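# Seat two printed parts on jig pins or call

## Task

Fit both loose printed parts onto their matching pins in the jig, arranged as the drawing shows. If the kit turns out to be one that must not be assembled, instead press the blue CALL button with a shut gripper and keep it pressed about one second, leaving every part of the kit untouched.

## Robot and tools

Robot: two arms, left_arm and right_arm, each with a two-finger parallel gripper. In the scene frame the origin sits at table-top height halfway between the arms' nominal bases; +z points up, +x points out across the table, and left_arm is on the +y side (arm names do not match image left/right). Real base poses in the scene frame: left_arm at (-0.031, +0.274, 0) m with quat_wxyz (+1.000, 0, 0, -0.021); right_arm at (-0.006, -0.241, 0) m with quat_wxyz (+1.000, 0, 0, -0.020), i.e. each is turned only slightly about z.

Frames: every hand position, quaternion, velocity, Hand target and wrist-camera pose is given in that arm's own base frame. Fixed cameras and the table use the scene frame. Reported hand poses may be a few cm off, more at long reach. The gripper's fingers point along its +z axis and close along its y axis; end_effector_position is the point between the pads, roughly 1 cm short of the fingertips.

execute_actions(actions, cameras): actions is a list of actions; each action is a table of at most 15 rows, one row per 1/30 s step, and a short table repeats its final row to fill 15 steps. Every row has exactly 16 numbers covering both arms, even if one is idle: left_arm x, y, z (metres), qw, qx, qy, qz, opening, then the same eight for right_arm. These are absolute target poses in each arm's base frame, not offsets. Opening runs from -1 (shut) to +1 (fully open, 0.094 m). Any action whose target lies over 0.6 m from that gripper's current position along any gripper axis is rejected for both arms; if the first action fails this against the latest reported state, the whole call is rejected. To hold orientation, repeat the same quaternion every row rather than copying the drifting reported one. An idle arm should get the identical full pose from the last result before it went idle, with its desired opening. cameras: list of names, ["all"], or []; images come by default only when actions is empty.

move(target, speed, blend, opening_speed, grip_force, blocking, cameras): target is either one 16-number row (same layout and frame as above, absolute, no 0.6 m limit) or a list of up to 15 such rows visited in turn. Each gripper travels a straight line from its Hand target, turning the short way. speed: m/s, 0.002 to 4.3, default 0.25 (rotation capped at twice that in rad/s); one value or one per target. blend: metres of corner rounding per target; 0 (default) stops at each. opening_speed: change per second on the -1..1 scale, at least 0.2; use it to close gently on fragile parts. grip_force: newtons per finger pad, 10 to 50, one value or one per arm; it persists, starts at 50, and low values close slowly. blocking=false returns after about 0.5 s while the move continues; a new move replaces it. The whole move is capped at 10 s. Paths ignore obstacles and the other arm; faster moves lag and overshoot more, and contact hits harder. Keep paths away from an arm's own base. The result adds a move: line: done, off_target, moving, held or fault, plus limits such as paced (pose clipped) or held (steps withheld). An arm not named in the ending is done (within 10 mm and 2 degrees).

wait(seconds 0 to 10) lets time pass with last commands held. stop() brakes a running move. zoom_image(camera, region): camera is one of cam_high, cam_low, cam_over, cam_left_wrist, cam_right_wrist, region [x0, y0, x1, y1] pixels from the top-left, at most 504 by 504, on the latest image. read_manual(section) only gives licence text. finished_scene(scene=1) ends the scene permanently.

Cameras: cam_high, cam_over, cam_left_wrist, cam_right_wrist, each 504x504. Calibration may be off by a few mm and degrees; wrist images can lag during motion.

Result lines: end_effector_position and end_effector_quat_wxyz per arm in its base frame; Hand target is where the arm is now heading, which may fall short of the command, so send the remainder next. Tool commands shows current gripper commands; a 0 sent is a real command, so resend the present value to leave a gripper alone. grip_measured is the finger opening on the -1..1 scale (the last Joint positions number is metres); empty it reads up to 2.5 mm wide, and on a firmly held hard part a little narrower than the part. grip_effort_nm is motor effort (negative closing); a drift toward zero can mean slip. Joint torques include gravity and friction. Motor temperatures and Joint velocities may be omitted when unchanged or quiet.

Control notes: orientation commands are clipped to 40 degrees from the measured one per step; friction can leave a gripper several cm off target in free air without contact. To release, command well above grip_measured.

Avoid: dropping parts or releasing them while moving, letting anything fall off the table or leaving it off the table, hard hits on fixed or heavy things, any contact or squeeze between the two arms or a gripper closing on the other's fingers, and long holds with stretched arms or pushes at unreachable poses, which heat motors (MOTOR HOT at 85 °C; at 100 °C the arm drops for 30 to 60 s).

Each tool is called after "Request:" as name([rows], argument=value, ...), one row to a line, values as JSON.

## Session

Request:
execute_actions(actions=[])

Scene clock: 0.00 s.
left_arm: end_effector_position=(+0.5116, -0.0191, +0.2183) grip_measured=+1.000 grip_effort_nm=n/a end_effector_quat_wxyz=(+0.346, +0.159, +0.922, -0.072) | right_arm: end_effector_position=(+0.7941, +0.3740, +0.1627) grip_measured=+1.000 grip_effort_nm=n/a end_effector_quat_wxyz=(+0.474, -0.361, +0.803, -0.007)
Joint positions: left_arm=[0.058 1.317 1.032 -0.612 0.282 0.3 0.094] | right_arm=[0.447 2.205 1.951 -0.328 0.033 -0.415 0.094]
Joint velocities: within noise
Joint torques (N m): no reading
Motor temperatures (°C): left_arm=[29 29 33 35 28 36 38] | right_arm=[34 38 36 24 34 28 33]
Heat: left arm: hottest gripper 38 °C; right arm: hottest shoulder 38 °C.
Hand target: left_arm +0.5186, -0.0187, +0.2278; +0.355, +0.160, +0.919, -0.070 | right_arm +0.7999, +0.3768, +0.1816; +0.489, -0.357, +0.796, -0.006
Tool commands: left_gripper/opening=+1.0 right_gripper/opening=+1.0

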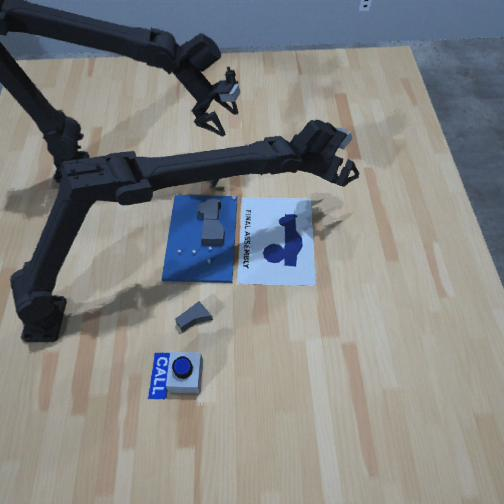

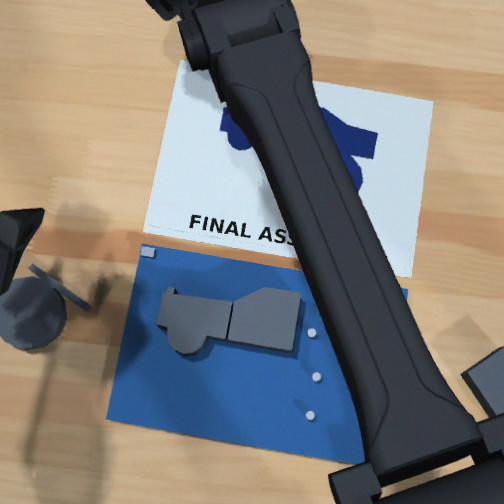

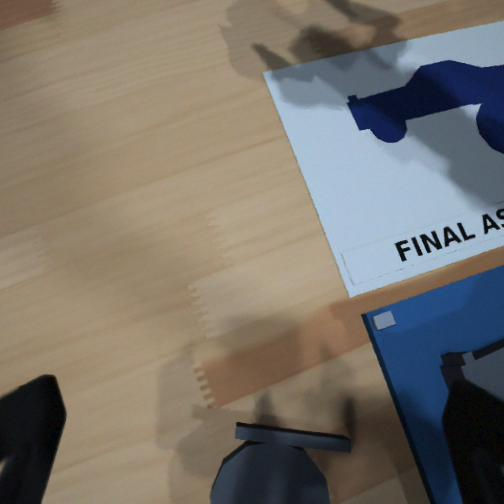

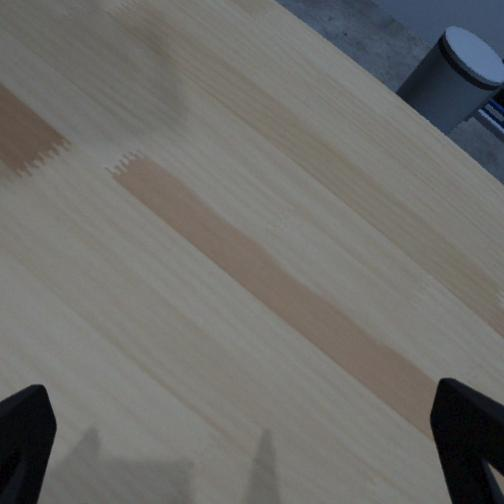

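Request:
move([
  [0.5,0.02,0.36,0.08,0,0.997,0,1,0.5,0.1,0.32,0.3,-0.2,0.93,0,1],
  [0.35,0.22,0.36,0.08,0,0.997,0,1,0.32,-0.25,0.34,0.08,0,0.997,0,1],
], speed=0.7, blend=0.08, cameras=["all"])

Scene clock: 2.93 s.
left_arm: end_effector_position=(+0.3521, +0.2179, +0.3643) grip_measured=+1.000 grip_effort_nm=0.02 end_effector_quat_wxyz=(+0.088, -0.004, +0.996, +0.006) | right_arm: end_effector_position=(+0.3133, -0.2429, +0.3219) grip_measured=+1.000 grip_effort_nm=-0.01 end_effector_quat_wxyz=(+0.068, +0.006, +0.998, +0.010)
Joint positions: left_arm=[0.592 1.351 1.599 -1.665 0.089 0.577 0.094] | right_arm=[-0.703 1.325 1.465 -1.621 -0.102 -0.686 0.094]
Joint torques (N m): left_arm=[0.62 -12.22 9.02 -0.06 0.01 0.25] | right_arm=[-0.5 -5.54 12.48 -0.44 -0.14 0]
Heat: left arm: hottest gripper 38 °C; right arm: hottest shoulder 38 °C.
Hand target: left_arm +0.3499, +0.2200, +0.3600; +0.080, +0.000, +0.997, +0.000 | right_arm +0.3195, -0.2495, +0.3398; +0.080, +0.000, +0.997, +0.000
Off the commanded pose: left_arm 0.005 m, 1 deg | right_arm 0.021 m, 2 deg.
move: off_target (right_arm)
camera_calibration:
cam_left_wrist: T_world_to_cam=[[0.037719, -0.998809, -0.0309492, 0.215547], [-0.964468, -0.0444918, 0.260425, 0.292505], [-0.261492, 0.0200265, -0.964998, 0.524807], [0, 0, 0, 1]] pos_world=[0.411214, 0.217794, 0.436934]
cam_right_wrist: T_world_to_cam=[[-0.0249608, -0.99956, -0.0160195, -0.233469], [-0.958042, 0.0193408, 0.285975, 0.252595], [-0.285539, 0.0224855, -0.958103, 0.492558], [0, 0, 0, 1]] pos_world=[0.376813, -0.249327, 0.395946]

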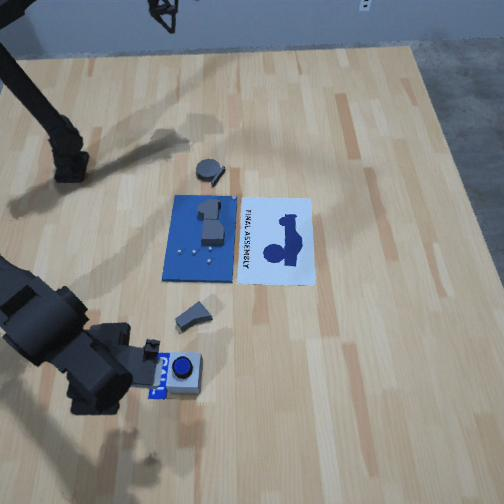

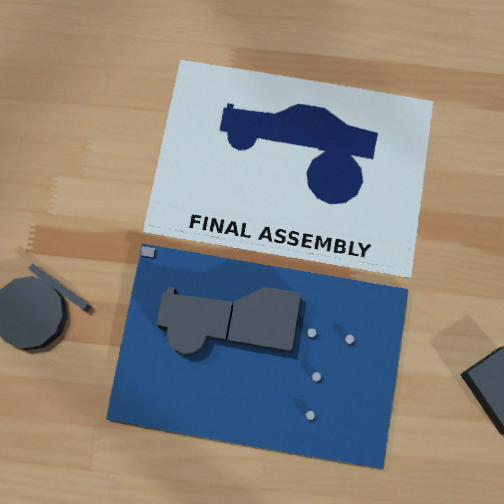

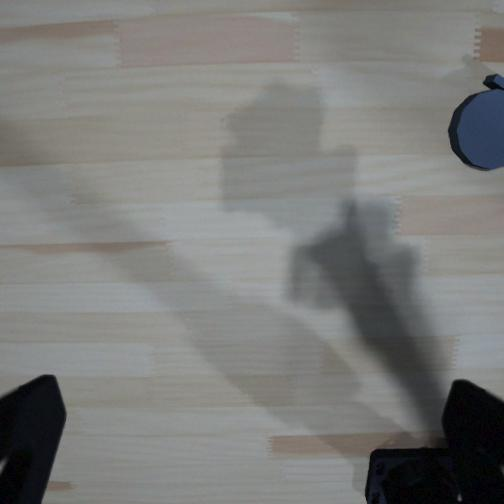

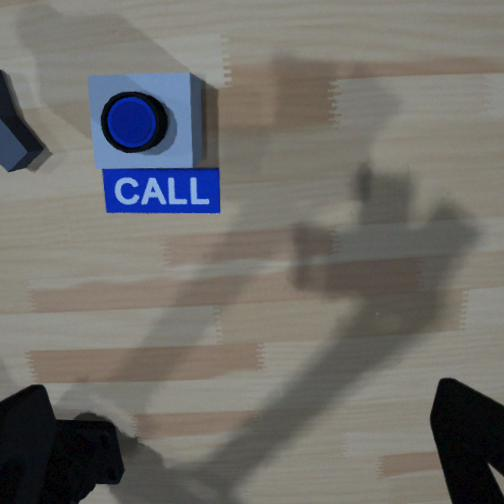

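Request:
move(target=[0.475,-0.04,0.24,0.08,0,0.997,0,1,0.42,0.0,0.24,0.08,0,0.997,0,1], speed=0.6, cameras=["all"])

Request:
zoom_image(camera="cam_over", region=[100, 230, 420, 470])

Request:
zoom_image(camera="cam_over", region=[140, 50, 440, 290])

Scene clock: 5.20 s.
left_arm: end_effector_position=(+0.4623, -0.0387, +0.2283) grip_measured=+1.000 grip_effort_nm=0.01 end_effector_quat_wxyz=(+0.060, +0.008, +0.998, +0.001) | right_arm: end_effector_position=(+0.4131, -0.0020, +0.2396) grip_measured=+1.000 grip_effort_nm=-0.01 end_effector_quat_wxyz=(+0.073, -0.004, +0.997, +0.001)
Joint positions: left_arm=[-0.087 1.478 1.375 -1.348 -0.012 -0.07 0.094] | right_arm=[-0.005 1.327 1.25 -1.348 -0.003 -0.013 0.094]
Joint torques (N m): left_arm=[0.26 -15.44 12 0.84 -0.2 -0.08] | right_arm=[0.32 -5.83 8.99 0.87 0.16 0.25]
Heat: left arm: hottest gripper 38 °C; right arm: hottest shoulder 38 °C.
Hand target: left_arm +0.4745, -0.0399, +0.2401; +0.080, +0.000, +0.997, +0.000 | right_arm +0.4199, -0.0001, +0.2400; +0.080, +0.000, +0.997, +0.000
Off the commanded pose: left_arm 0.017 m, 2 deg | right_arm 0.007 m, 1 deg.
move: off_target (left_arm)
camera_calibration:
cam_left_wrist: T_world_to_cam=[[0.0113483, -0.999603, -0.0257926, -0.0379639], [-0.948879, -0.0189023, 0.315075, 0.404053], [-0.315437, 0.0208985, -0.948716, 0.448709], [0, 0, 0, 1]] pos_world=[0.525367, -0.0396887, 0.297411]
cam_right_wrist: T_world_to_cam=[[-0.00533116, -0.999976, 0.00434196, -0.00455063], [-0.961218, 0.0063217, 0.275716, 0.370849], [-0.275736, -0.00270369, -0.961229, 0.433422], [0, 0, 0, 1]] pos_world=[0.475953, -0.00572308, 0.314389]

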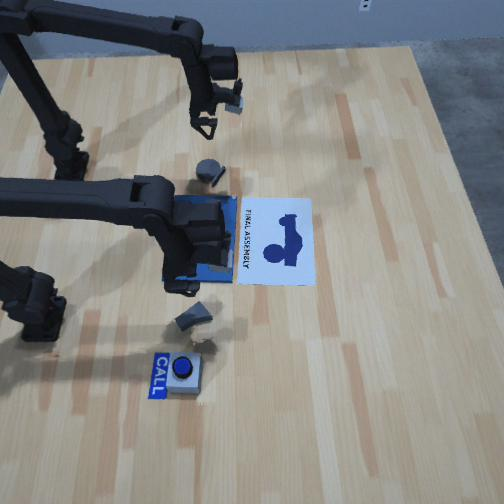

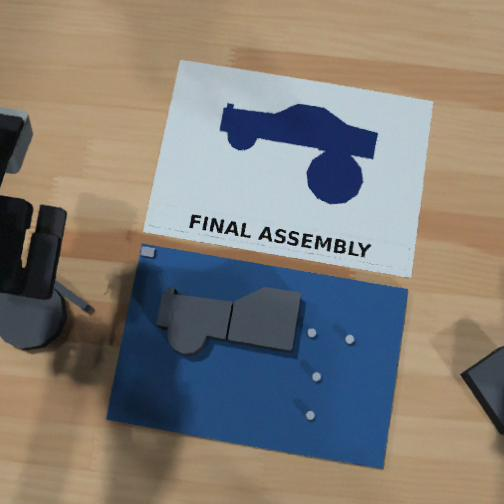

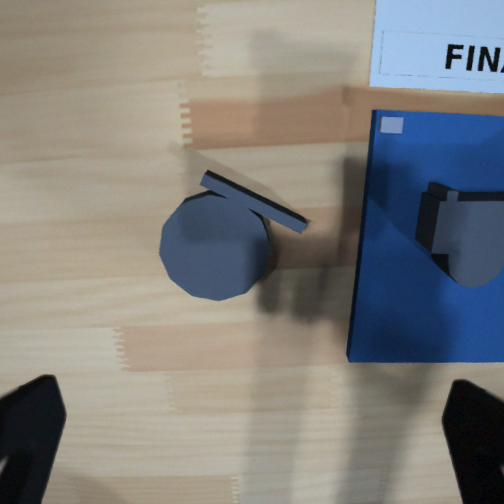

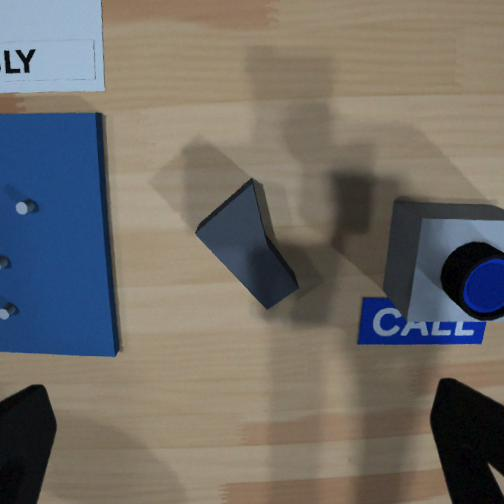

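Scaled by 1.575.

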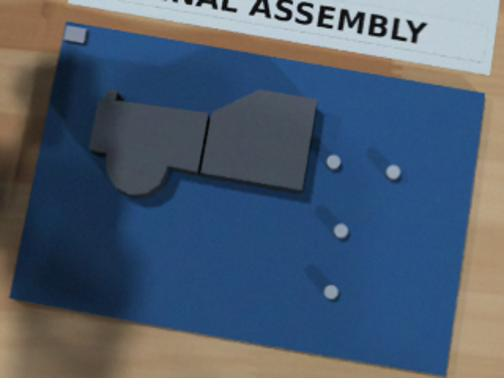

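Scaled by 1.680.

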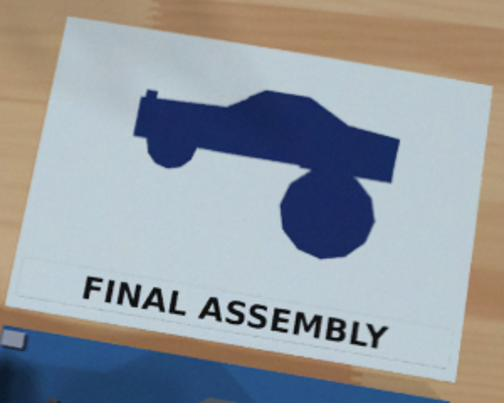

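Request:
zoom_image(camera="cam_over", region=[210, 90, 390, 210])

Request:
zoom_image(camera="cam_over", region=[150, 270, 370, 430])

Request:
zoom_image(camera="cam_right_wrist", region=[170, 160, 330, 320])

Request:
zoom_image(camera="cam_left_wrist", region=[150, 155, 320, 310])

Scaled by 2.800.

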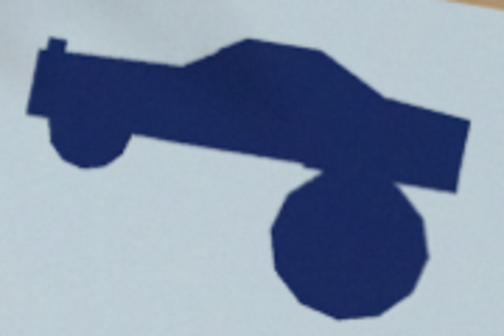

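Scaled by 2.291.

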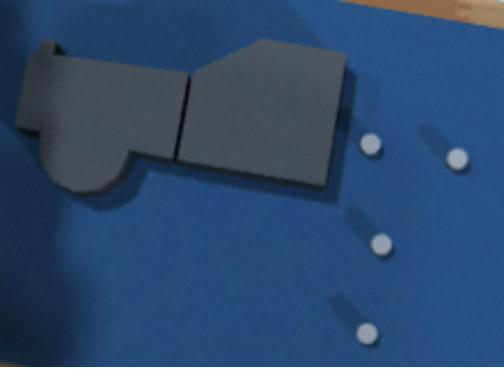

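Scaled by 3.150.

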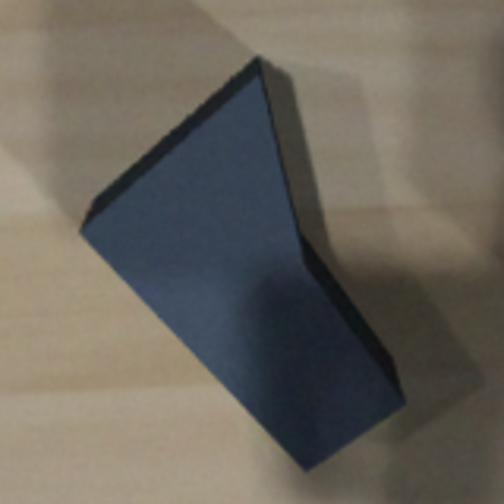

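Scaled by 2.965.

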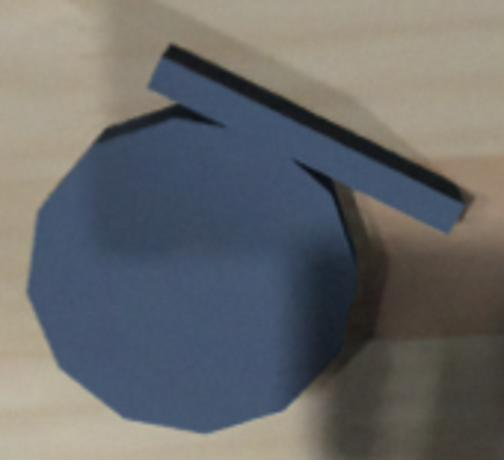

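Request:
move(target=[0.4344,-0.0086,0.13,0,0.0915,0.9958,0,1,0.3715,-0.0158,0.13,0,-0.3256,0.9455,0,1], speed=0.4, cameras=["all"])

Request:
zoom_image(camera="cam_right_wrist", region=[120, 110, 400, 390])

Request:
zoom_image(camera="cam_left_wrist", region=[120, 110, 400, 390])

Scene clock: 12.17 s.
left_arm: end_effector_position=(+0.4322, -0.0131, +0.1365) grip_measured=+1.000 grip_effort_nm=0.02 end_effector_quat_wxyz=(+0.002, +0.089, +0.996, +0.000) | right_arm: end_effector_position=(+0.3704, -0.0120, +0.1353) grip_measured=+1.000 grip_effort_nm=-0.01 end_effector_quat_wxyz=(+0.000, -0.324, +0.946, +0.000)
Joint positions: left_arm=[-0.029 1.523 1.183 -1.227 0 0.148 0.094] | right_arm=[-0.031 1.368 1.015 -1.218 0 -0.69 0.094]
Joint torques (N m): left_arm=[1.2 -14.56 8.34 0.69 -0.13 0.27] | right_arm=[-1.03 -5.6 7.2 0.44 0.01 0.01]
Heat: left arm: hottest gripper 38 °C; right arm: hottest shoulder 38 °C.
Hand target: left_arm +0.4343, -0.0087, +0.1302; +0.000, +0.091, +0.996, +0.000 | right_arm +0.3714, -0.0158, +0.1300; +0.000, -0.326, +0.946, +0.000
Off the commanded pose: left_arm 0.008 m, 0 deg | right_arm 0.007 m, 0 deg.
move: done
camera_calibration:
cam_left_wrist: T_world_to_cam=[[-0.151922, -0.988052, -0.0259285, 0.0562747], [-0.896847, 0.126778, 0.423784, 0.369557], [-0.415433, 0.0876362, -0.905392, 0.389734], [0, 0, 0, 1]] pos_world=[0.501894, -0.0254041, 0.197709]
cam_right_wrist: T_world_to_cam=[[0.602053, -0.798425, 0.00703879, -0.237221], [-0.729421, -0.546393, 0.411582, 0.247742], [-0.324772, -0.252929, -0.911345, 0.329776], [0, 0, 0, 1]] pos_world=[0.43063, 0.0293713, 0.200243]

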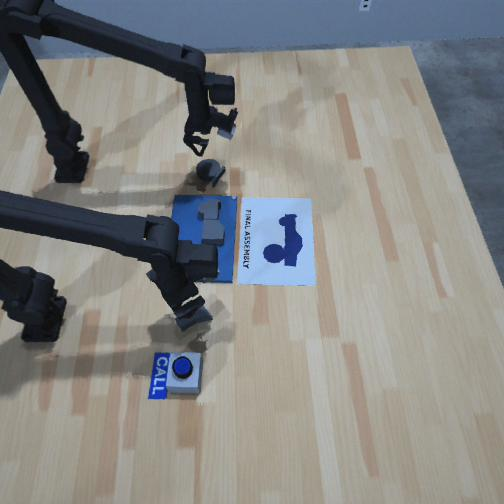

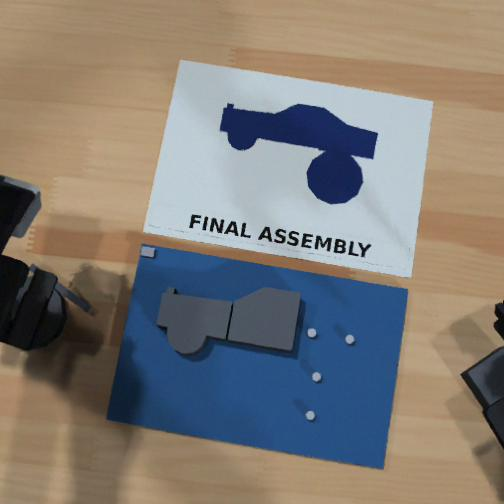

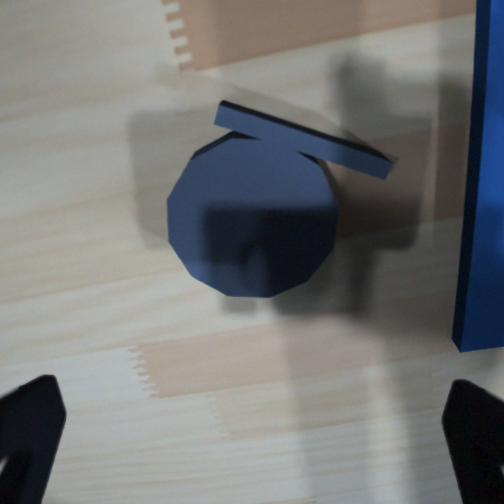

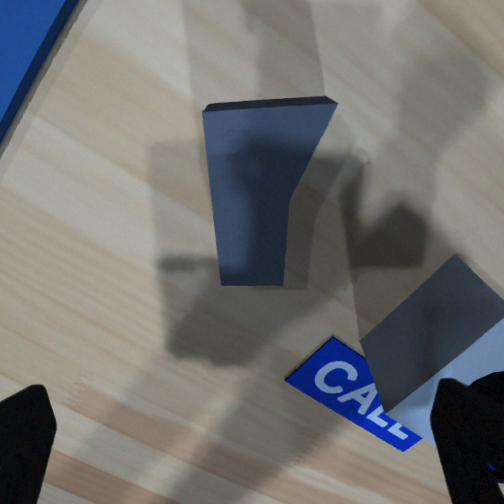

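Scaled by 1.800.

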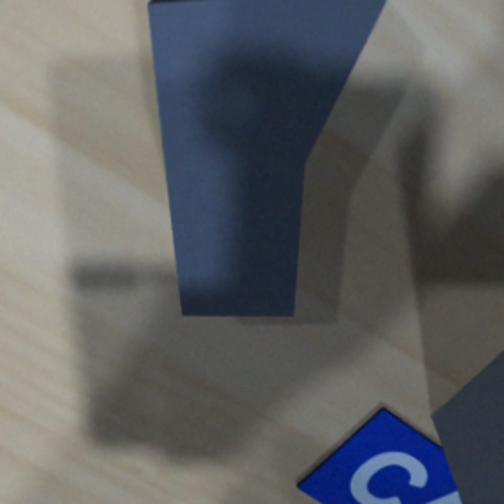

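Scaled by 1.800.

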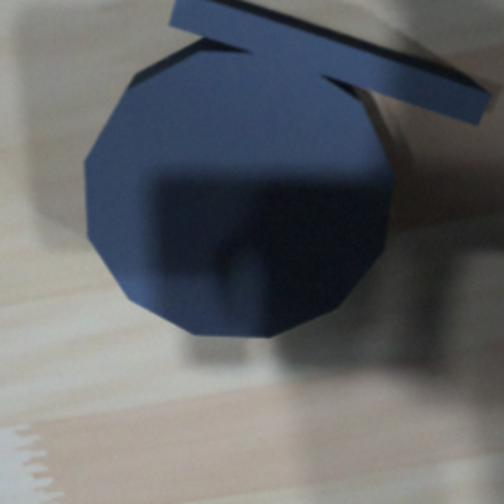

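Request:
move([
  [0.4369,-0.0116,0.04,0,0.1089,0.99405,0,1,0.3705,-0.0191,0.04,0,-0.3256,0.9455,0,1],
  [0.4369,-0.0116,0.013,0,0.1089,0.99405,0,1,0.3705,-0.0191,0.013,0,-0.3256,0.9455,0,1],
], speed=[0.2,0.05], cameras=["all"])

Scene clock: 15.60 s.
left_arm: end_effector_position=(+0.4372, -0.0133, +0.0209) grip_measured=+1.000 grip_effort_nm=0.02 end_effector_quat_wxyz=(+0.004, +0.103, +0.995, +0.000) | right_arm: end_effector_position=(+0.3714, -0.0155, +0.0191) grip_measured=+1.000 grip_effort_nm=-0.01 end_effector_quat_wxyz=(+0.002, -0.324, +0.946, -0.001)
Joint positions: left_arm=[-0.029 1.681 1.033 -0.916 0 0.177 0.094] | right_arm=[-0.041 1.537 0.844 -0.873 0 -0.7 0.094]
Joint torques (N m): left_arm=[0.44 -15.09 6.95 0.7 -0.12 0.26] | right_arm=[-0.97 -6.12 5.94 0.51 0 0.01]
Heat: left arm: hottest gripper 38 °C; right arm: hottest shoulder 38 °C.
Hand target: left_arm +0.4367, -0.0117, +0.0130; +0.000, +0.109, +0.994, +0.000 | right_arm +0.3704, -0.0190, +0.0131; +0.000, -0.326, +0.946, +0.000
Off the commanded pose: left_arm 0.008 m, 1 deg | right_arm 0.007 m, 0 deg.
move: done
camera_calibration:
cam_left_wrist: T_world_to_cam=[[-0.180074, -0.983293, -0.0266286, 0.0662589], [-0.89448, 0.152426, 0.420324, 0.422382], [-0.409243, 0.0995081, -0.906983, 0.284654], [0, 0, 0, 1]] pos_world=[0.506236, -0.0275556, 0.0824029]
cam_right_wrist: T_world_to_cam=[[0.602077, -0.798385, 0.0092319, -0.239896], [-0.730783, -0.546365, 0.409196, 0.294816], [-0.321652, -0.253114, -0.9124, 0.222129], [0, 0, 0, 1]] pos_world=[0.431331, 0.0257714, 0.084248]

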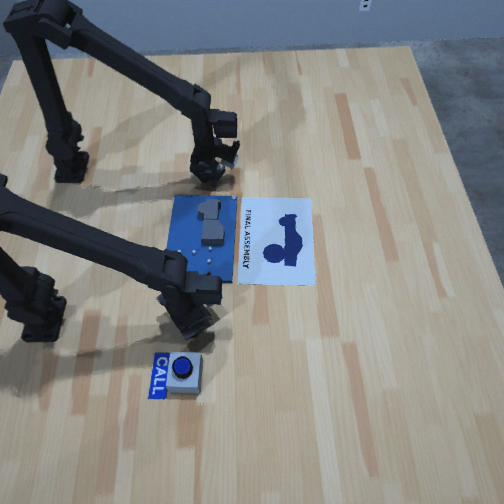

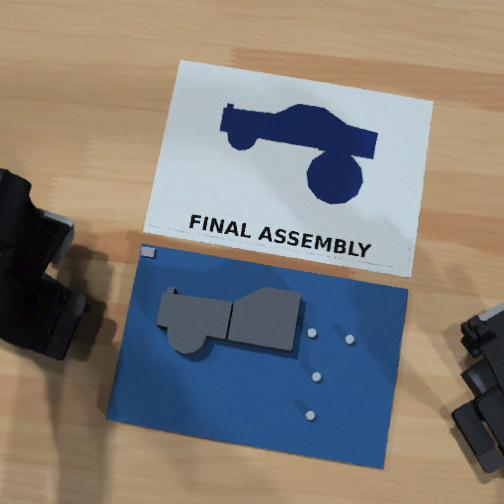

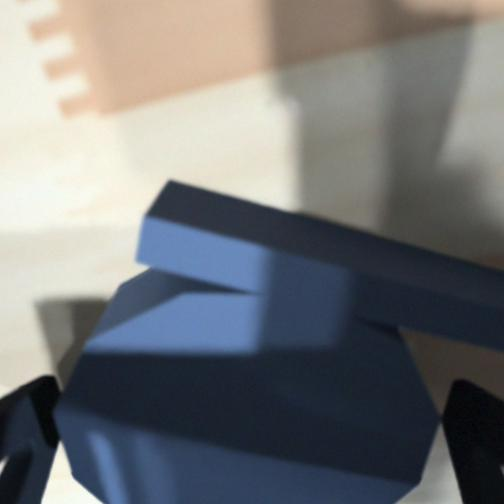

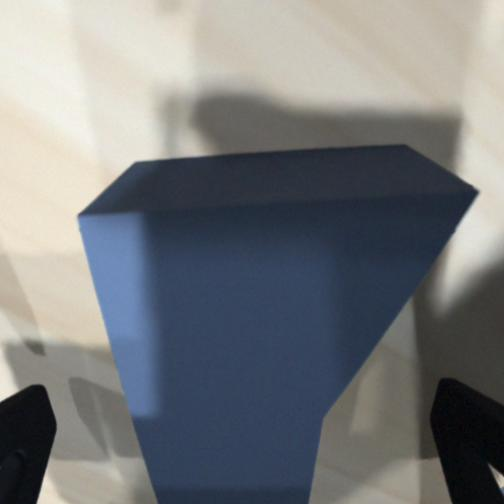

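Request:
move(target=[0.4369,-0.0116,0.013,0,0.1089,0.99405,0,0.45,0.3705,-0.0191,0.013,0,-0.3256,0.9455,0,-0.5], grip_force=40)

Scene clock: 18.67 s.
left_arm: end_effector_position=(+0.4372, -0.0133, +0.0209) grip_measured=+0.601 grip_effort_nm=-0.83 end_effector_quat_wxyz=(+0.004, +0.103, +0.995, +0.000) | right_arm: end_effector_position=(+0.3714, -0.0155, +0.0191) grip_measured=-0.328 grip_effort_nm=-0.80 end_effector_quat_wxyz=(+0.002, -0.324, +0.946, -0.001)
Joint positions: left_arm=[-0.029 1.681 1.033 -0.916 0 0.177 0.075] | right_arm=[-0.041 1.537 0.844 -0.873 0 -0.701 0.032]
Joint torques (N m): left_arm=[0.26 -14.97 6.98 0.79 -0.13 0.27] | right_arm=[-0.91 -6.12 5.97 0.49 0.01 0.02]
Heat: left arm: hottest gripper 38 °C; right arm: hottest shoulder 38 °C.
Hand target: left_arm +0.4367, -0.0117, +0.0130; +0.000, +0.109, +0.994, +0.000 | right_arm +0.3704, -0.0190, +0.0131; +0.000, -0.326, +0.946, +0.000
Off the commanded pose: left_arm 0.008 m, 1 deg | right_arm 0.007 m, 0 deg.
grip_force (N): 40, 40
move: done

Request:
move([
  [0.4369,-0.0116,0.06,0,0.1089,0.99405,0,0.45,0.3705,-0.0191,0.06,0,-0.3256,0.9455,0,-0.5],
  [0.43,0.0,0.16,0,0.1089,0.99405,0,0.45,0.416,0.067,0.14,0,-0.6775,0.7355,0,-0.5],
], speed=[0.12,0.35], blend=[0.02,0], cameras=["all"])

Request:
zoom_image(camera="cam_right_wrist", region=[0, 0, 504, 504])

Scene clock: 21.97 s.
left_arm: end_effector_position=(+0.4152, -0.0049, +0.1398) grip_measured=+0.601 grip_effort_nm=-0.83 end_effector_quat_wxyz=(-0.022, +0.106, +0.994, -0.002) | right_arm: end_effector_position=(+0.3980, +0.0615, +0.1245) grip_measured=-0.329 grip_effort_nm=-0.86 end_effector_quat_wxyz=(-0.014, -0.670, +0.742, +0.007)
Joint positions: left_arm=[-0.011 1.506 1.172 -1.28 0 0.202 0.075] | right_arm=[0.156 1.482 1.103 -1.223 0.003 -1.313 0.032]
Joint torques (N m): left_arm=[1.08 -16.26 12.3 -0.47 -0.15 0.25] | right_arm=[0.21 -6.89 11.79 -0.72 -0.16 0]
Heat: left arm: hottest gripper 38 °C; right arm: hottest shoulder 38 °C.
Hand target: left_arm +0.4291, +0.0000, +0.1600; +0.000, +0.109, +0.994, +0.000 | right_arm +0.4151, +0.0669, +0.1401; +0.000, -0.678, +0.735, +0.000
Off the commanded pose: left_arm 0.025 m, 2 deg | right_arm 0.024 m, 2 deg.
grip_force (N): 40, 40
move: off_target (left_arm, right_arm)
camera_calibration:
cam_left_wrist: T_world_to_cam=[[-0.188278, -0.981953, -0.0178782, 0.0758817], [-0.871042, 0.158547, 0.464918, 0.335555], [-0.453694, 0.103107, -0.885173, 0.398159], [0, 0, 0, 1]] pos_world=[0.487211, -0.0197417, 0.197791]
cam_right_wrist: T_world_to_cam=[[0.993154, -0.114528, -0.0229783, -0.389136], [-0.0941757, -0.901441, 0.422533, 0.0800689], [-0.0691054, -0.417477, -0.906056, 0.255122], [0, 0, 0, 1]] pos_world=[0.411642, 0.134118, 0.188381]

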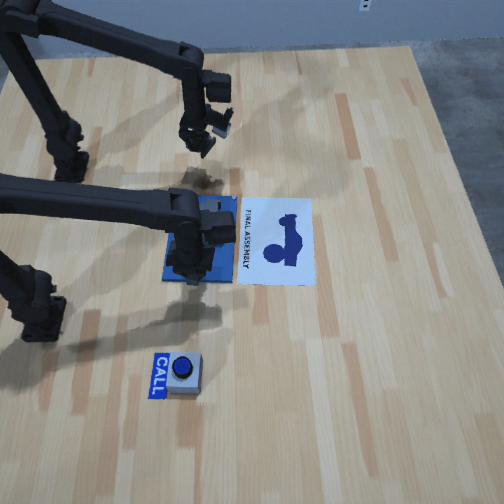

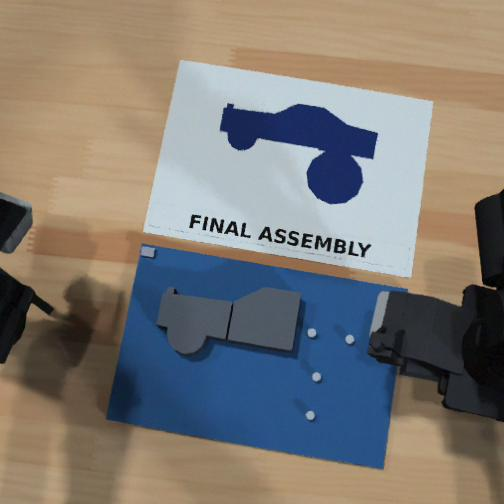

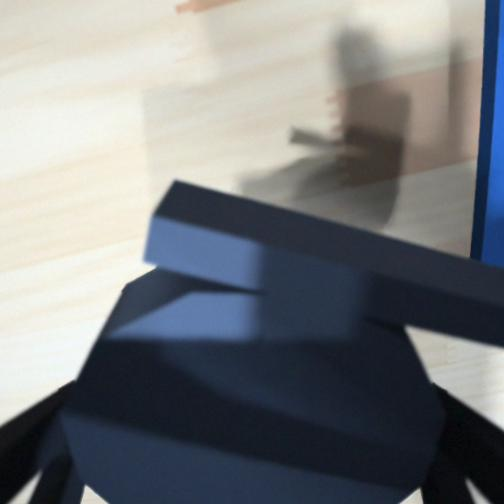

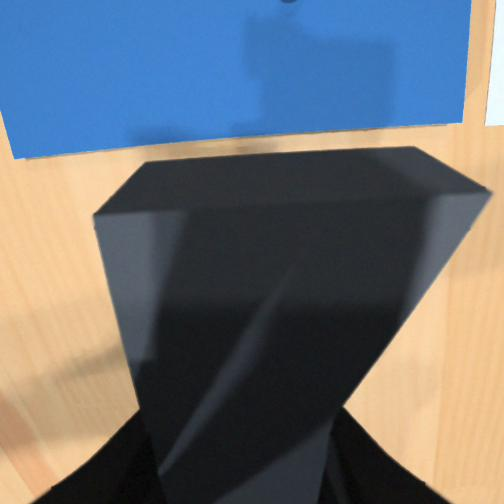

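Scaled by 1.000.

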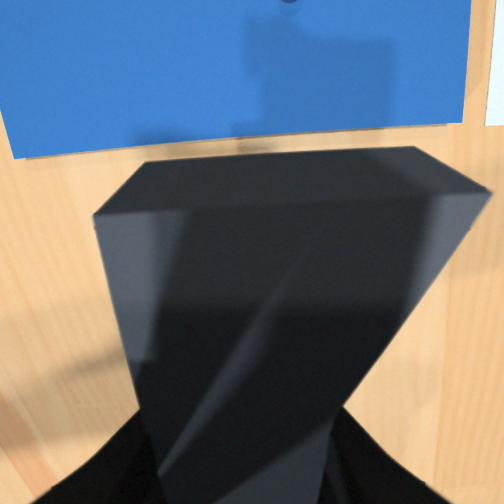

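Request:
move(target=[0.43,0.0,0.16,0,0.1089,0.99405,0,0.45,0.438,0.105,0.155,0.01,-0.6825,0.7308,0,-0.5], speed=0.3, cameras=["cam_right_wrist"])

Request:
zoom_image(camera="cam_right_wrist", region=[120, 0, 500, 240])

Scene clock: 23.40 s.
left_arm: end_effector_position=(+0.4152, -0.0049, +0.1398) grip_measured=+0.601 grip_effort_nm=-0.83 end_effector_quat_wxyz=(-0.022, +0.106, +0.994, -0.002) | right_arm: end_effector_position=(+0.4204, +0.0992, +0.1389) grip_measured=-0.329 grip_effort_nm=-0.86 end_effector_quat_wxyz=(+0.004, +0.686, -0.727, -0.008)
Joint positions: left_arm=[-0.011 1.506 1.172 -1.28 0 0.202 0.075] | right_arm=[0.229 1.532 1.199 -1.254 -0.009 -1.284 0.032]
Joint torques (N m): left_arm=[0.73 -15.85 12.37 -0.43 -0.15 0.25] | right_arm=[0.09 -7.77 12.05 -0.73 -0.09 0.26]
Heat: left arm: hottest gripper 38 °C; right arm: hottest shoulder 38 °C.
Hand target: left_arm +0.4291, +0.0000, +0.1600; +0.000, +0.109, +0.994, +0.000 | right_arm +0.4371, +0.1048, +0.1550; -0.010, +0.683, -0.731, +0.000
Off the commanded pose: left_arm 0.025 m, 2 deg | right_arm 0.025 m, 2 deg.
grip_force (N): 40, 40
move: off_target (left_arm, right_arm)
camera_calibration:
cam_right_wrist: T_world_to_cam=[[0.997455, -0.0705081, -0.0106237, -0.414591], [-0.0600499, -0.910986, 0.408041, 0.0987219], [-0.0384482, -0.406365, -0.912902, 0.272425], [0, 0, 0, 1]] pos_world=[0.429938, 0.171406, 0.20401]
Images, in order (width x height): cam_right_wrist 504x504.

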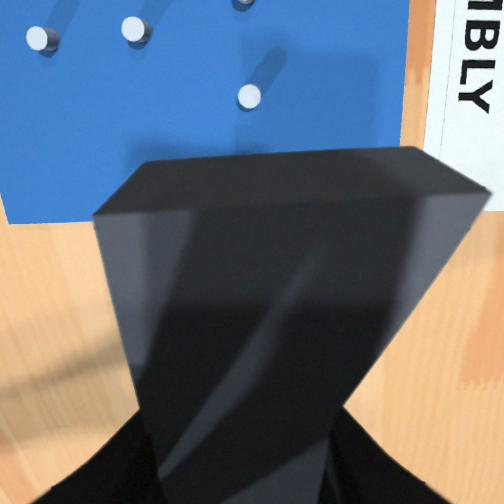

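Scaled by 1.326.

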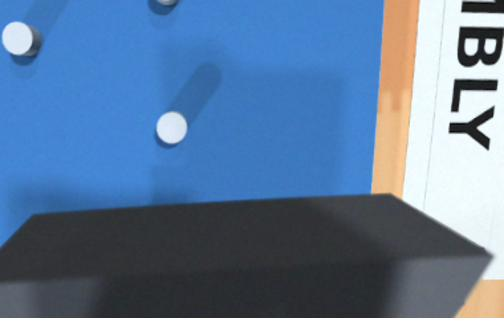

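Request:
move(target=[0.43,0.0,0.16,0,0.1089,0.99405,0,0.45,0.438,0.157,0.084,0.008,-0.6825,0.7308,0,-0.5], speed=0.15, cameras=["cam_right_wrist","cam_over","cam_high"])

Scene clock: 26.10 s.
left_arm: end_effector_position=(+0.4152, -0.0049, +0.1398) grip_measured=+0.601 grip_effort_nm=-0.83 end_effector_quat_wxyz=(-0.022, +0.106, +0.994, -0.002) | right_arm: end_effector_position=(+0.4361, +0.1539, +0.0866) grip_measured=-0.329 grip_effort_nm=-0.86 end_effector_quat_wxyz=(-0.005, +0.686, -0.728, -0.003)
Joint positions: left_arm=[-0.011 1.506 1.172 -1.28 0 0.202 0.075] | right_arm=[0.337 1.646 1.189 -1.107 -0.009 -1.174 0.032]
Joint torques (N m): left_arm=[0.85 -16.03 12.48 -0.49 -0.12 0.27] | right_arm=[-0.03 -9.35 7.25 0.44 0.05 0.26]
Heat: left arm: hottest gripper 37 °C; right arm: hottest shoulder 38 °C.
Hand target: left_arm +0.4291, +0.0000, +0.1600; +0.000, +0.109, +0.994, +0.000 | right_arm +0.4379, +0.1569, +0.0840; -0.008, +0.683, -0.731, +0.000
Off the commanded pose: left_arm 0.025 m, 2 deg | right_arm 0.005 m, 1 deg.
grip_force (N): 40, 40
move: off_target (left_arm)
camera_calibration:
cam_right_wrist: T_world_to_cam=[[0.997297, -0.0728378, 0.00961252, -0.428259], [-0.0705394, -0.912715, 0.402463, 0.176128], [-0.020541, -0.402053, -0.915386, 0.239374], [0, 0, 0, 1]] pos_world=[0.444442, 0.225803, 0.152351]
Images, in order (width x height): cam_high 504x504, cam_over 504x504, cam_right_wrist 504x504.

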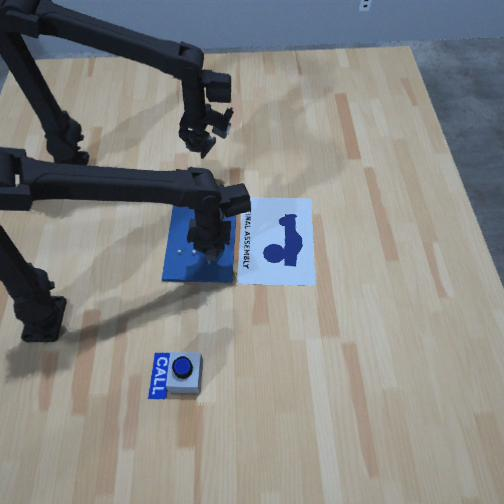

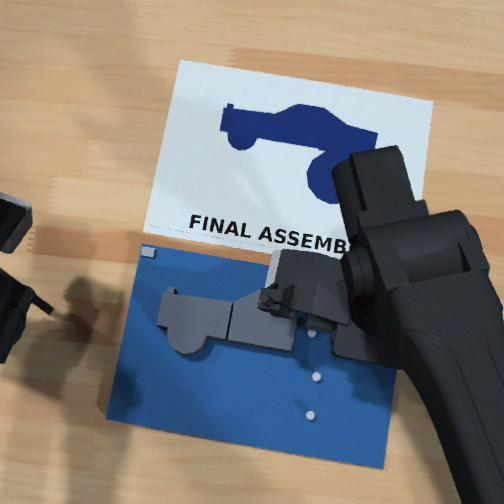

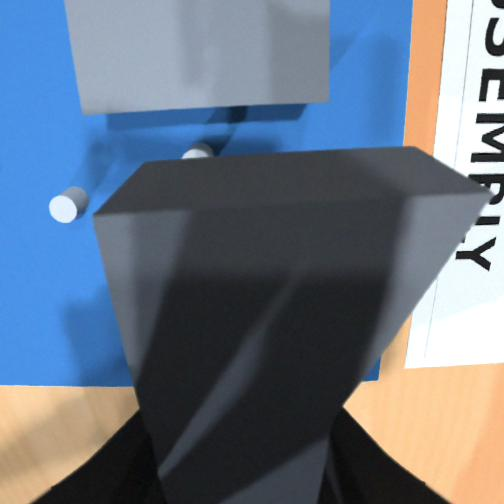

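Request:
move(target=[0.43,0.0,0.16,0,0.1089,0.99405,0,0.45,0.4229,0.1621,0.067,0.004,-0.6763,0.7366,0,-0.5], speed=0.1, cameras=["cam_right_wrist"])

Request:
zoom_image(camera="cam_right_wrist", region=[0, 0, 504, 260])

Scene clock: 29.77 s.
left_arm: end_effector_position=(+0.4152, -0.0049, +0.1398) grip_measured=+0.601 grip_effort_nm=-0.83 end_effector_quat_wxyz=(-0.022, +0.106, +0.994, -0.002) | right_arm: end_effector_position=(+0.4226, +0.1585, +0.0691) grip_measured=-0.329 grip_effort_nm=-0.85 end_effector_quat_wxyz=(-0.001, +0.679, -0.734, -0.003)
Joint positions: left_arm=[-0.011 1.506 1.172 -1.28 0 0.202 0.075] | right_arm=[0.358 1.646 1.137 -1.063 -0.005 -1.134 0.032]
Joint torques (N m): left_arm=[1.08 -15.91 12.46 -0.55 -0.15 0.28] | right_arm=[0.32 -9.47 6.83 0.44 0.07 0.27]
Heat: left arm: hottest gripper 37 °C; right arm: hottest shoulder 38 °C.
Hand target: left_arm +0.4291, +0.0000, +0.1600; +0.000, +0.109, +0.994, +0.000 | right_arm +0.4229, +0.1620, +0.0670; -0.004, +0.676, -0.737, +0.000
Off the commanded pose: left_arm 0.025 m, 2 deg | right_arm 0.004 m, 1 deg.
grip_force (N): 40, 40
move: off_target (left_arm)
camera_calibration:
cam_right_wrist: T_world_to_cam=[[0.99577, -0.0918006, 0.00379253, -0.410248], [-0.0853467, -0.9089, 0.408187, 0.19179], [-0.0340247, -0.406784, -0.912891, 0.231099], [0, 0, 0, 1]] pos_world=[0.432745, 0.230665, 0.134238]
Images, in order (width x height): cam_right_wrist 504x504.

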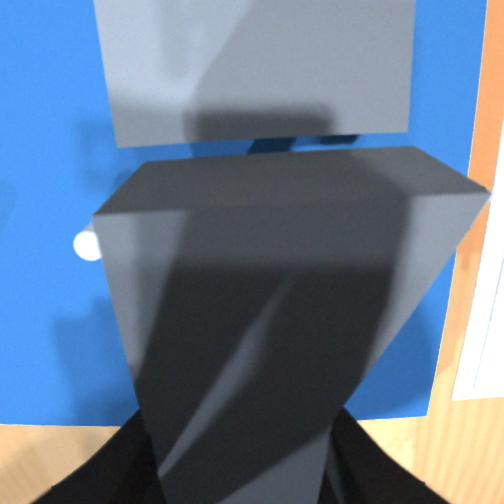

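Scaled by 1.000.

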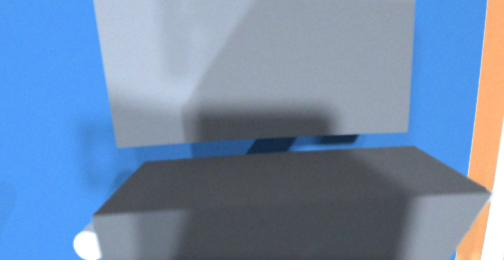

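Request:
move(target=[0.43,0.0,0.16,0,0.1089,0.99405,0,0.45,0.4230,0.1634,0.041,0.004,-0.6763,0.7366,0,-0.5], speed=0.06, cameras=["cam_right_wrist","cam_over"])

Request:
zoom_image(camera="cam_right_wrist", region=[50, 90, 504, 300])

Scene clock: 31.43 s.
left_arm: end_effector_position=(+0.4152, -0.0049, +0.1398) grip_measured=+0.601 grip_effort_nm=-0.83 end_effector_quat_wxyz=(-0.022, +0.106, +0.994, -0.002) | right_arm: end_effector_position=(+0.4229, +0.1592, +0.0452) grip_measured=-0.329 grip_effort_nm=-0.86 end_effector_quat_wxyz=(-0.003, +0.678, -0.735, -0.002)
Joint positions: left_arm=[-0.011 1.506 1.172 -1.28 0 0.202 0.075] | right_arm=[0.359 1.678 1.106 -0.996 -0.005 -1.131 0.032]
Joint torques (N m): left_arm=[0.97 -15.97 12.36 -0.44 -0.15 0.26] | right_arm=[0.38 -9.05 6.72 0.46 0.07 0.25]
Heat: left arm: hottest gripper 37 °C; right arm: hottest shoulder 38 °C.
Hand target: left_arm +0.4291, +0.0000, +0.1600; +0.000, +0.109, +0.994, +0.000 | right_arm +0.4229, +0.1634, +0.0412; -0.004, +0.676, -0.737, +0.000
Off the commanded pose: left_arm 0.025 m, 2 deg | right_arm 0.006 m, 0 deg.
grip_force (N): 40, 40
move: off_target (left_arm)
camera_calibration:
cam_right_wrist: T_world_to_cam=[[0.995532, -0.0940998, 0.00783082, -0.410125], [-0.0891487, -0.90933, 0.406413, 0.20387], [-0.0311226, -0.405295, -0.913656, 0.208164], [0, 0, 0, 1]] pos_world=[0.432946, 0.23116, 0.110546]
Images, in order (width x height): cam_over 504x504, cam_right_wrist 504x504.

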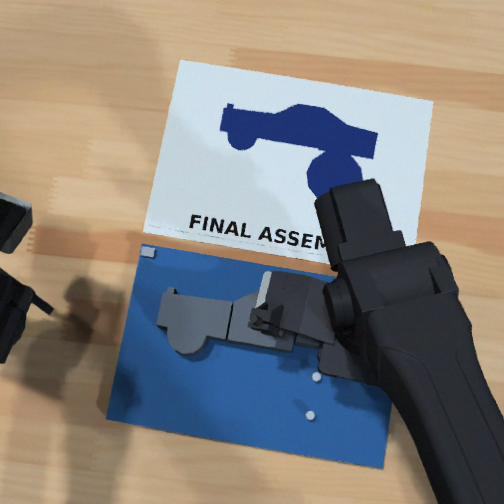

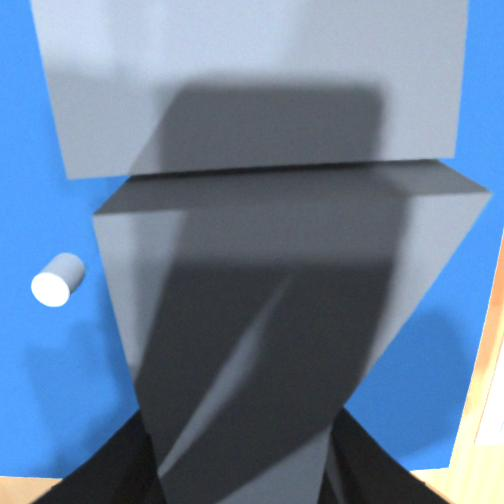

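Scaled by 1.110.

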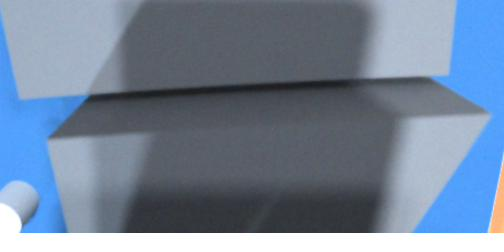

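Request:
move([
  [0.43,0.0,0.16,0,0.1089,0.99405,0,0.45,0.4226,0.1650,0.037,0.004,-0.6763,0.7366,0,-0.5],
  [0.43,0.0,0.16,0,0.1089,0.99405,0,0.45,0.4226,0.1650,0.029,0.004,-0.6763,0.7366,0,-0.5],
], speed=0.04, cameras=["cam_right_wrist"])

Request:
zoom_image(camera="cam_right_wrist", region=[0, 100, 504, 350])

Scene clock: 33.27 s.
left_arm: end_effector_position=(+0.4152, -0.0049, +0.1398) grip_measured=+0.601 grip_effort_nm=-0.83 end_effector_quat_wxyz=(-0.022, +0.106, +0.994, -0.002) | right_arm: end_effector_position=(+0.4251, +0.1615, +0.0429) grip_measured=-0.329 grip_effort_nm=-0.86 end_effector_quat_wxyz=(-0.009, +0.678, -0.735, +0.001)
Joint positions: left_arm=[-0.011 1.506 1.172 -1.28 0 0.202 0.075] | right_arm=[0.362 1.68 1.102 -0.976 -0.005 -1.127 0.032]
Joint torques (N m): left_arm=[1.14 -15.97 12.38 -0.43 -0.13 0.27] | right_arm=[0.44 -8.06 6 0.95 0.06 0.26]
Heat: left arm: hottest gripper 37 °C; right arm: hottest shoulder 38 °C.
Hand target: left_arm +0.4291, +0.0000, +0.1600; +0.000, +0.109, +0.994, +0.000 | right_arm +0.4222, +0.1648, +0.0294; -0.004, +0.676, -0.737, +0.000
Off the commanded pose: left_arm 0.025 m, 2 deg | right_arm 0.015 m, 1 deg.
grip_force (N): 40, 40
move: off_target (left_arm, right_arm)
camera_calibration:
cam_right_wrist: T_world_to_cam=[[0.995295, -0.094915, 0.0194862, -0.412291], [-0.0947409, -0.911123, 0.401098, 0.21], [-0.0203159, -0.401057, -0.915828, 0.201858], [0, 0, 0, 1]] pos_world=[0.434347, 0.23316, 0.108671]
Images, in order (width x height): cam_right_wrist 504x504.

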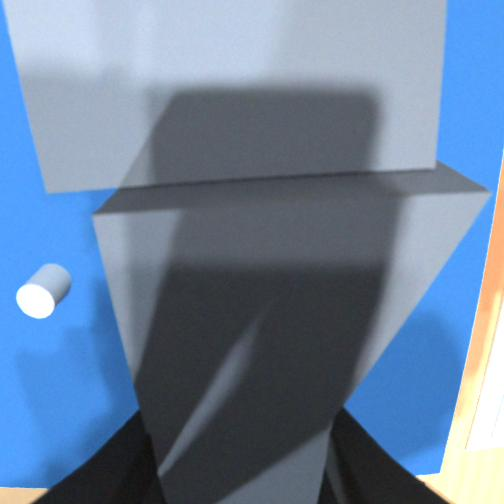

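Scaled by 1.000.

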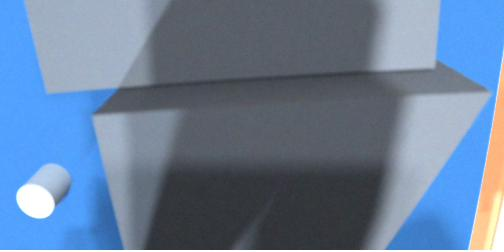

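Request:
move([
  [0.43,0.0,0.16,0,0.1089,0.99405,0,0.45,0.4205,0.1645,0.043,0,-0.6763,0.7366,0,-0.5],
  [0.43,0.0,0.16,0,0.1089,0.99405,0,0.45,0.4205,0.1650,0.032,0,-0.6763,0.7366,0,-0.5],
], speed=0.04, cameras=["cam_right_wrist"])

Scene clock: 35.03 s.
left_arm: end_effector_position=(+0.4152, -0.0049, +0.1398) grip_measured=+0.601 grip_effort_nm=-0.83 end_effector_quat_wxyz=(-0.022, +0.106, +0.994, -0.002) | right_arm: end_effector_position=(+0.4246, +0.1615, +0.0429) grip_measured=-0.329 grip_effort_nm=-0.85 end_effector_quat_wxyz=(-0.007, +0.678, -0.735, +0.002)
Joint positions: left_arm=[-0.011 1.506 1.172 -1.28 0 0.202 0.075] | right_arm=[0.364 1.68 1.102 -0.978 -0.001 -1.125 0.032]
Joint torques (N m): left_arm=[1.14 -15.91 12.31 -0.49 -0.15 0.27] | right_arm=[0.44 -8.41 6.23 0.38 0.03 0.26]
Heat: left arm: hottest gripper 37 °C; right arm: hottest shoulder 38 °C.
Hand target: left_arm +0.4291, +0.0000, +0.1600; +0.000, +0.109, +0.994, +0.000 | right_arm +0.4202, +0.1649, +0.0322; +0.000, +0.676, -0.736, +0.000
Off the commanded pose: left_arm 0.025 m, 2 deg | right_arm 0.012 m, 1 deg.
grip_force (N): 40, 40
move: off_target (left_arm, right_arm)
camera_calibration:
cam_right_wrist: T_world_to_cam=[[0.995294, -0.0949432, 0.0193877, -0.411741], [-0.09464, -0.909419, 0.40497, 0.209485], [-0.0208176, -0.404899, -0.914124, 0.202622], [0, 0, 0, 1]] pos_world=[0.433847, 0.233459, 0.108369]
Images, in order (width x height): cam_right_wrist 504x504.

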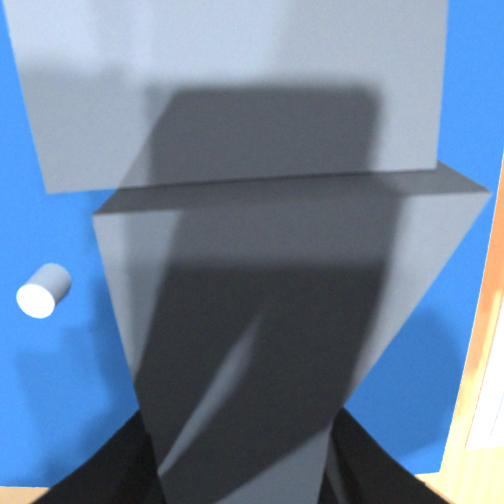

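Request:
move([
  [0.43,0.0,0.16,0,0.1089,0.99405,0,0.45,0.4160,0.1645,0.048,0,-0.6763,0.7366,0,-0.5],
  [0.43,0.0,0.16,0,0.1089,0.99405,0,0.45,0.4180,0.1650,0.034,0,-0.6763,0.7366,0,-0.5],
], speed=0.05, cameras=["cam_right_wrist"])

Scene clock: 36.60 s.
left_arm: end_effector_position=(+0.4152, -0.0049, +0.1398) grip_measured=+0.601 grip_effort_nm=-0.83 end_effector_quat_wxyz=(-0.022, +0.106, +0.994, -0.002) | right_arm: end_effector_position=(+0.4221, +0.1615, +0.0428) grip_measured=-0.329 grip_effort_nm=-0.86 end_effector_quat_wxyz=(-0.003, +0.677, -0.736, +0.001)
Joint positions: left_arm=[-0.011 1.506 1.172 -1.28 0 0.202 0.075] | right_arm=[0.366 1.68 1.101 -0.986 0 -1.121 0.032]
Joint torques (N m): left_arm=[0.79 -15.68 12.31 -0.55 -0.14 0.26] | right_arm=[0.44 -8.82 5.91 0.55 -0.02 0.26]
Heat: left arm: hottest gripper 37 °C; right arm: hottest shoulder 38 °C.
Hand target: left_arm +0.4291, +0.0000, +0.1600; +0.000, +0.109, +0.994, +0.000 | right_arm +0.4179, +0.1648, +0.0342; +0.000, +0.676, -0.737, +0.000
Off the commanded pose: left_arm 0.025 m, 2 deg | right_arm 0.010 m, 0 deg.
grip_force (N): 40, 40
move: off_target (left_arm)
camera_calibration:
cam_right_wrist: T_world_to_cam=[[0.995304, -0.0959582, 0.0127237, -0.408871], [-0.0927446, -0.907712, 0.409216, 0.207976], [-0.0277182, -0.408474, -0.912349, 0.205908], [0, 0, 0, 1]] pos_world=[0.431947, 0.233656, 0.107955]
Images, in order (width x height): cam_right_wrist 504x504.

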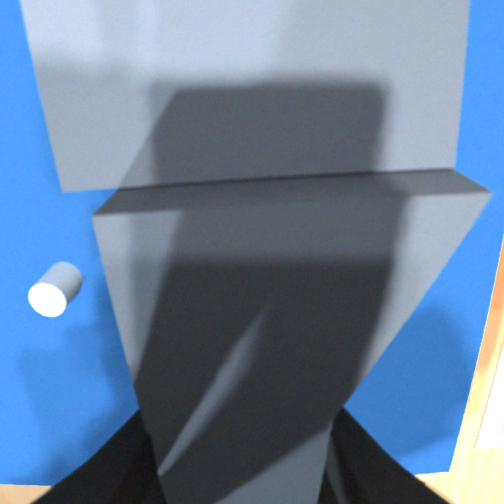

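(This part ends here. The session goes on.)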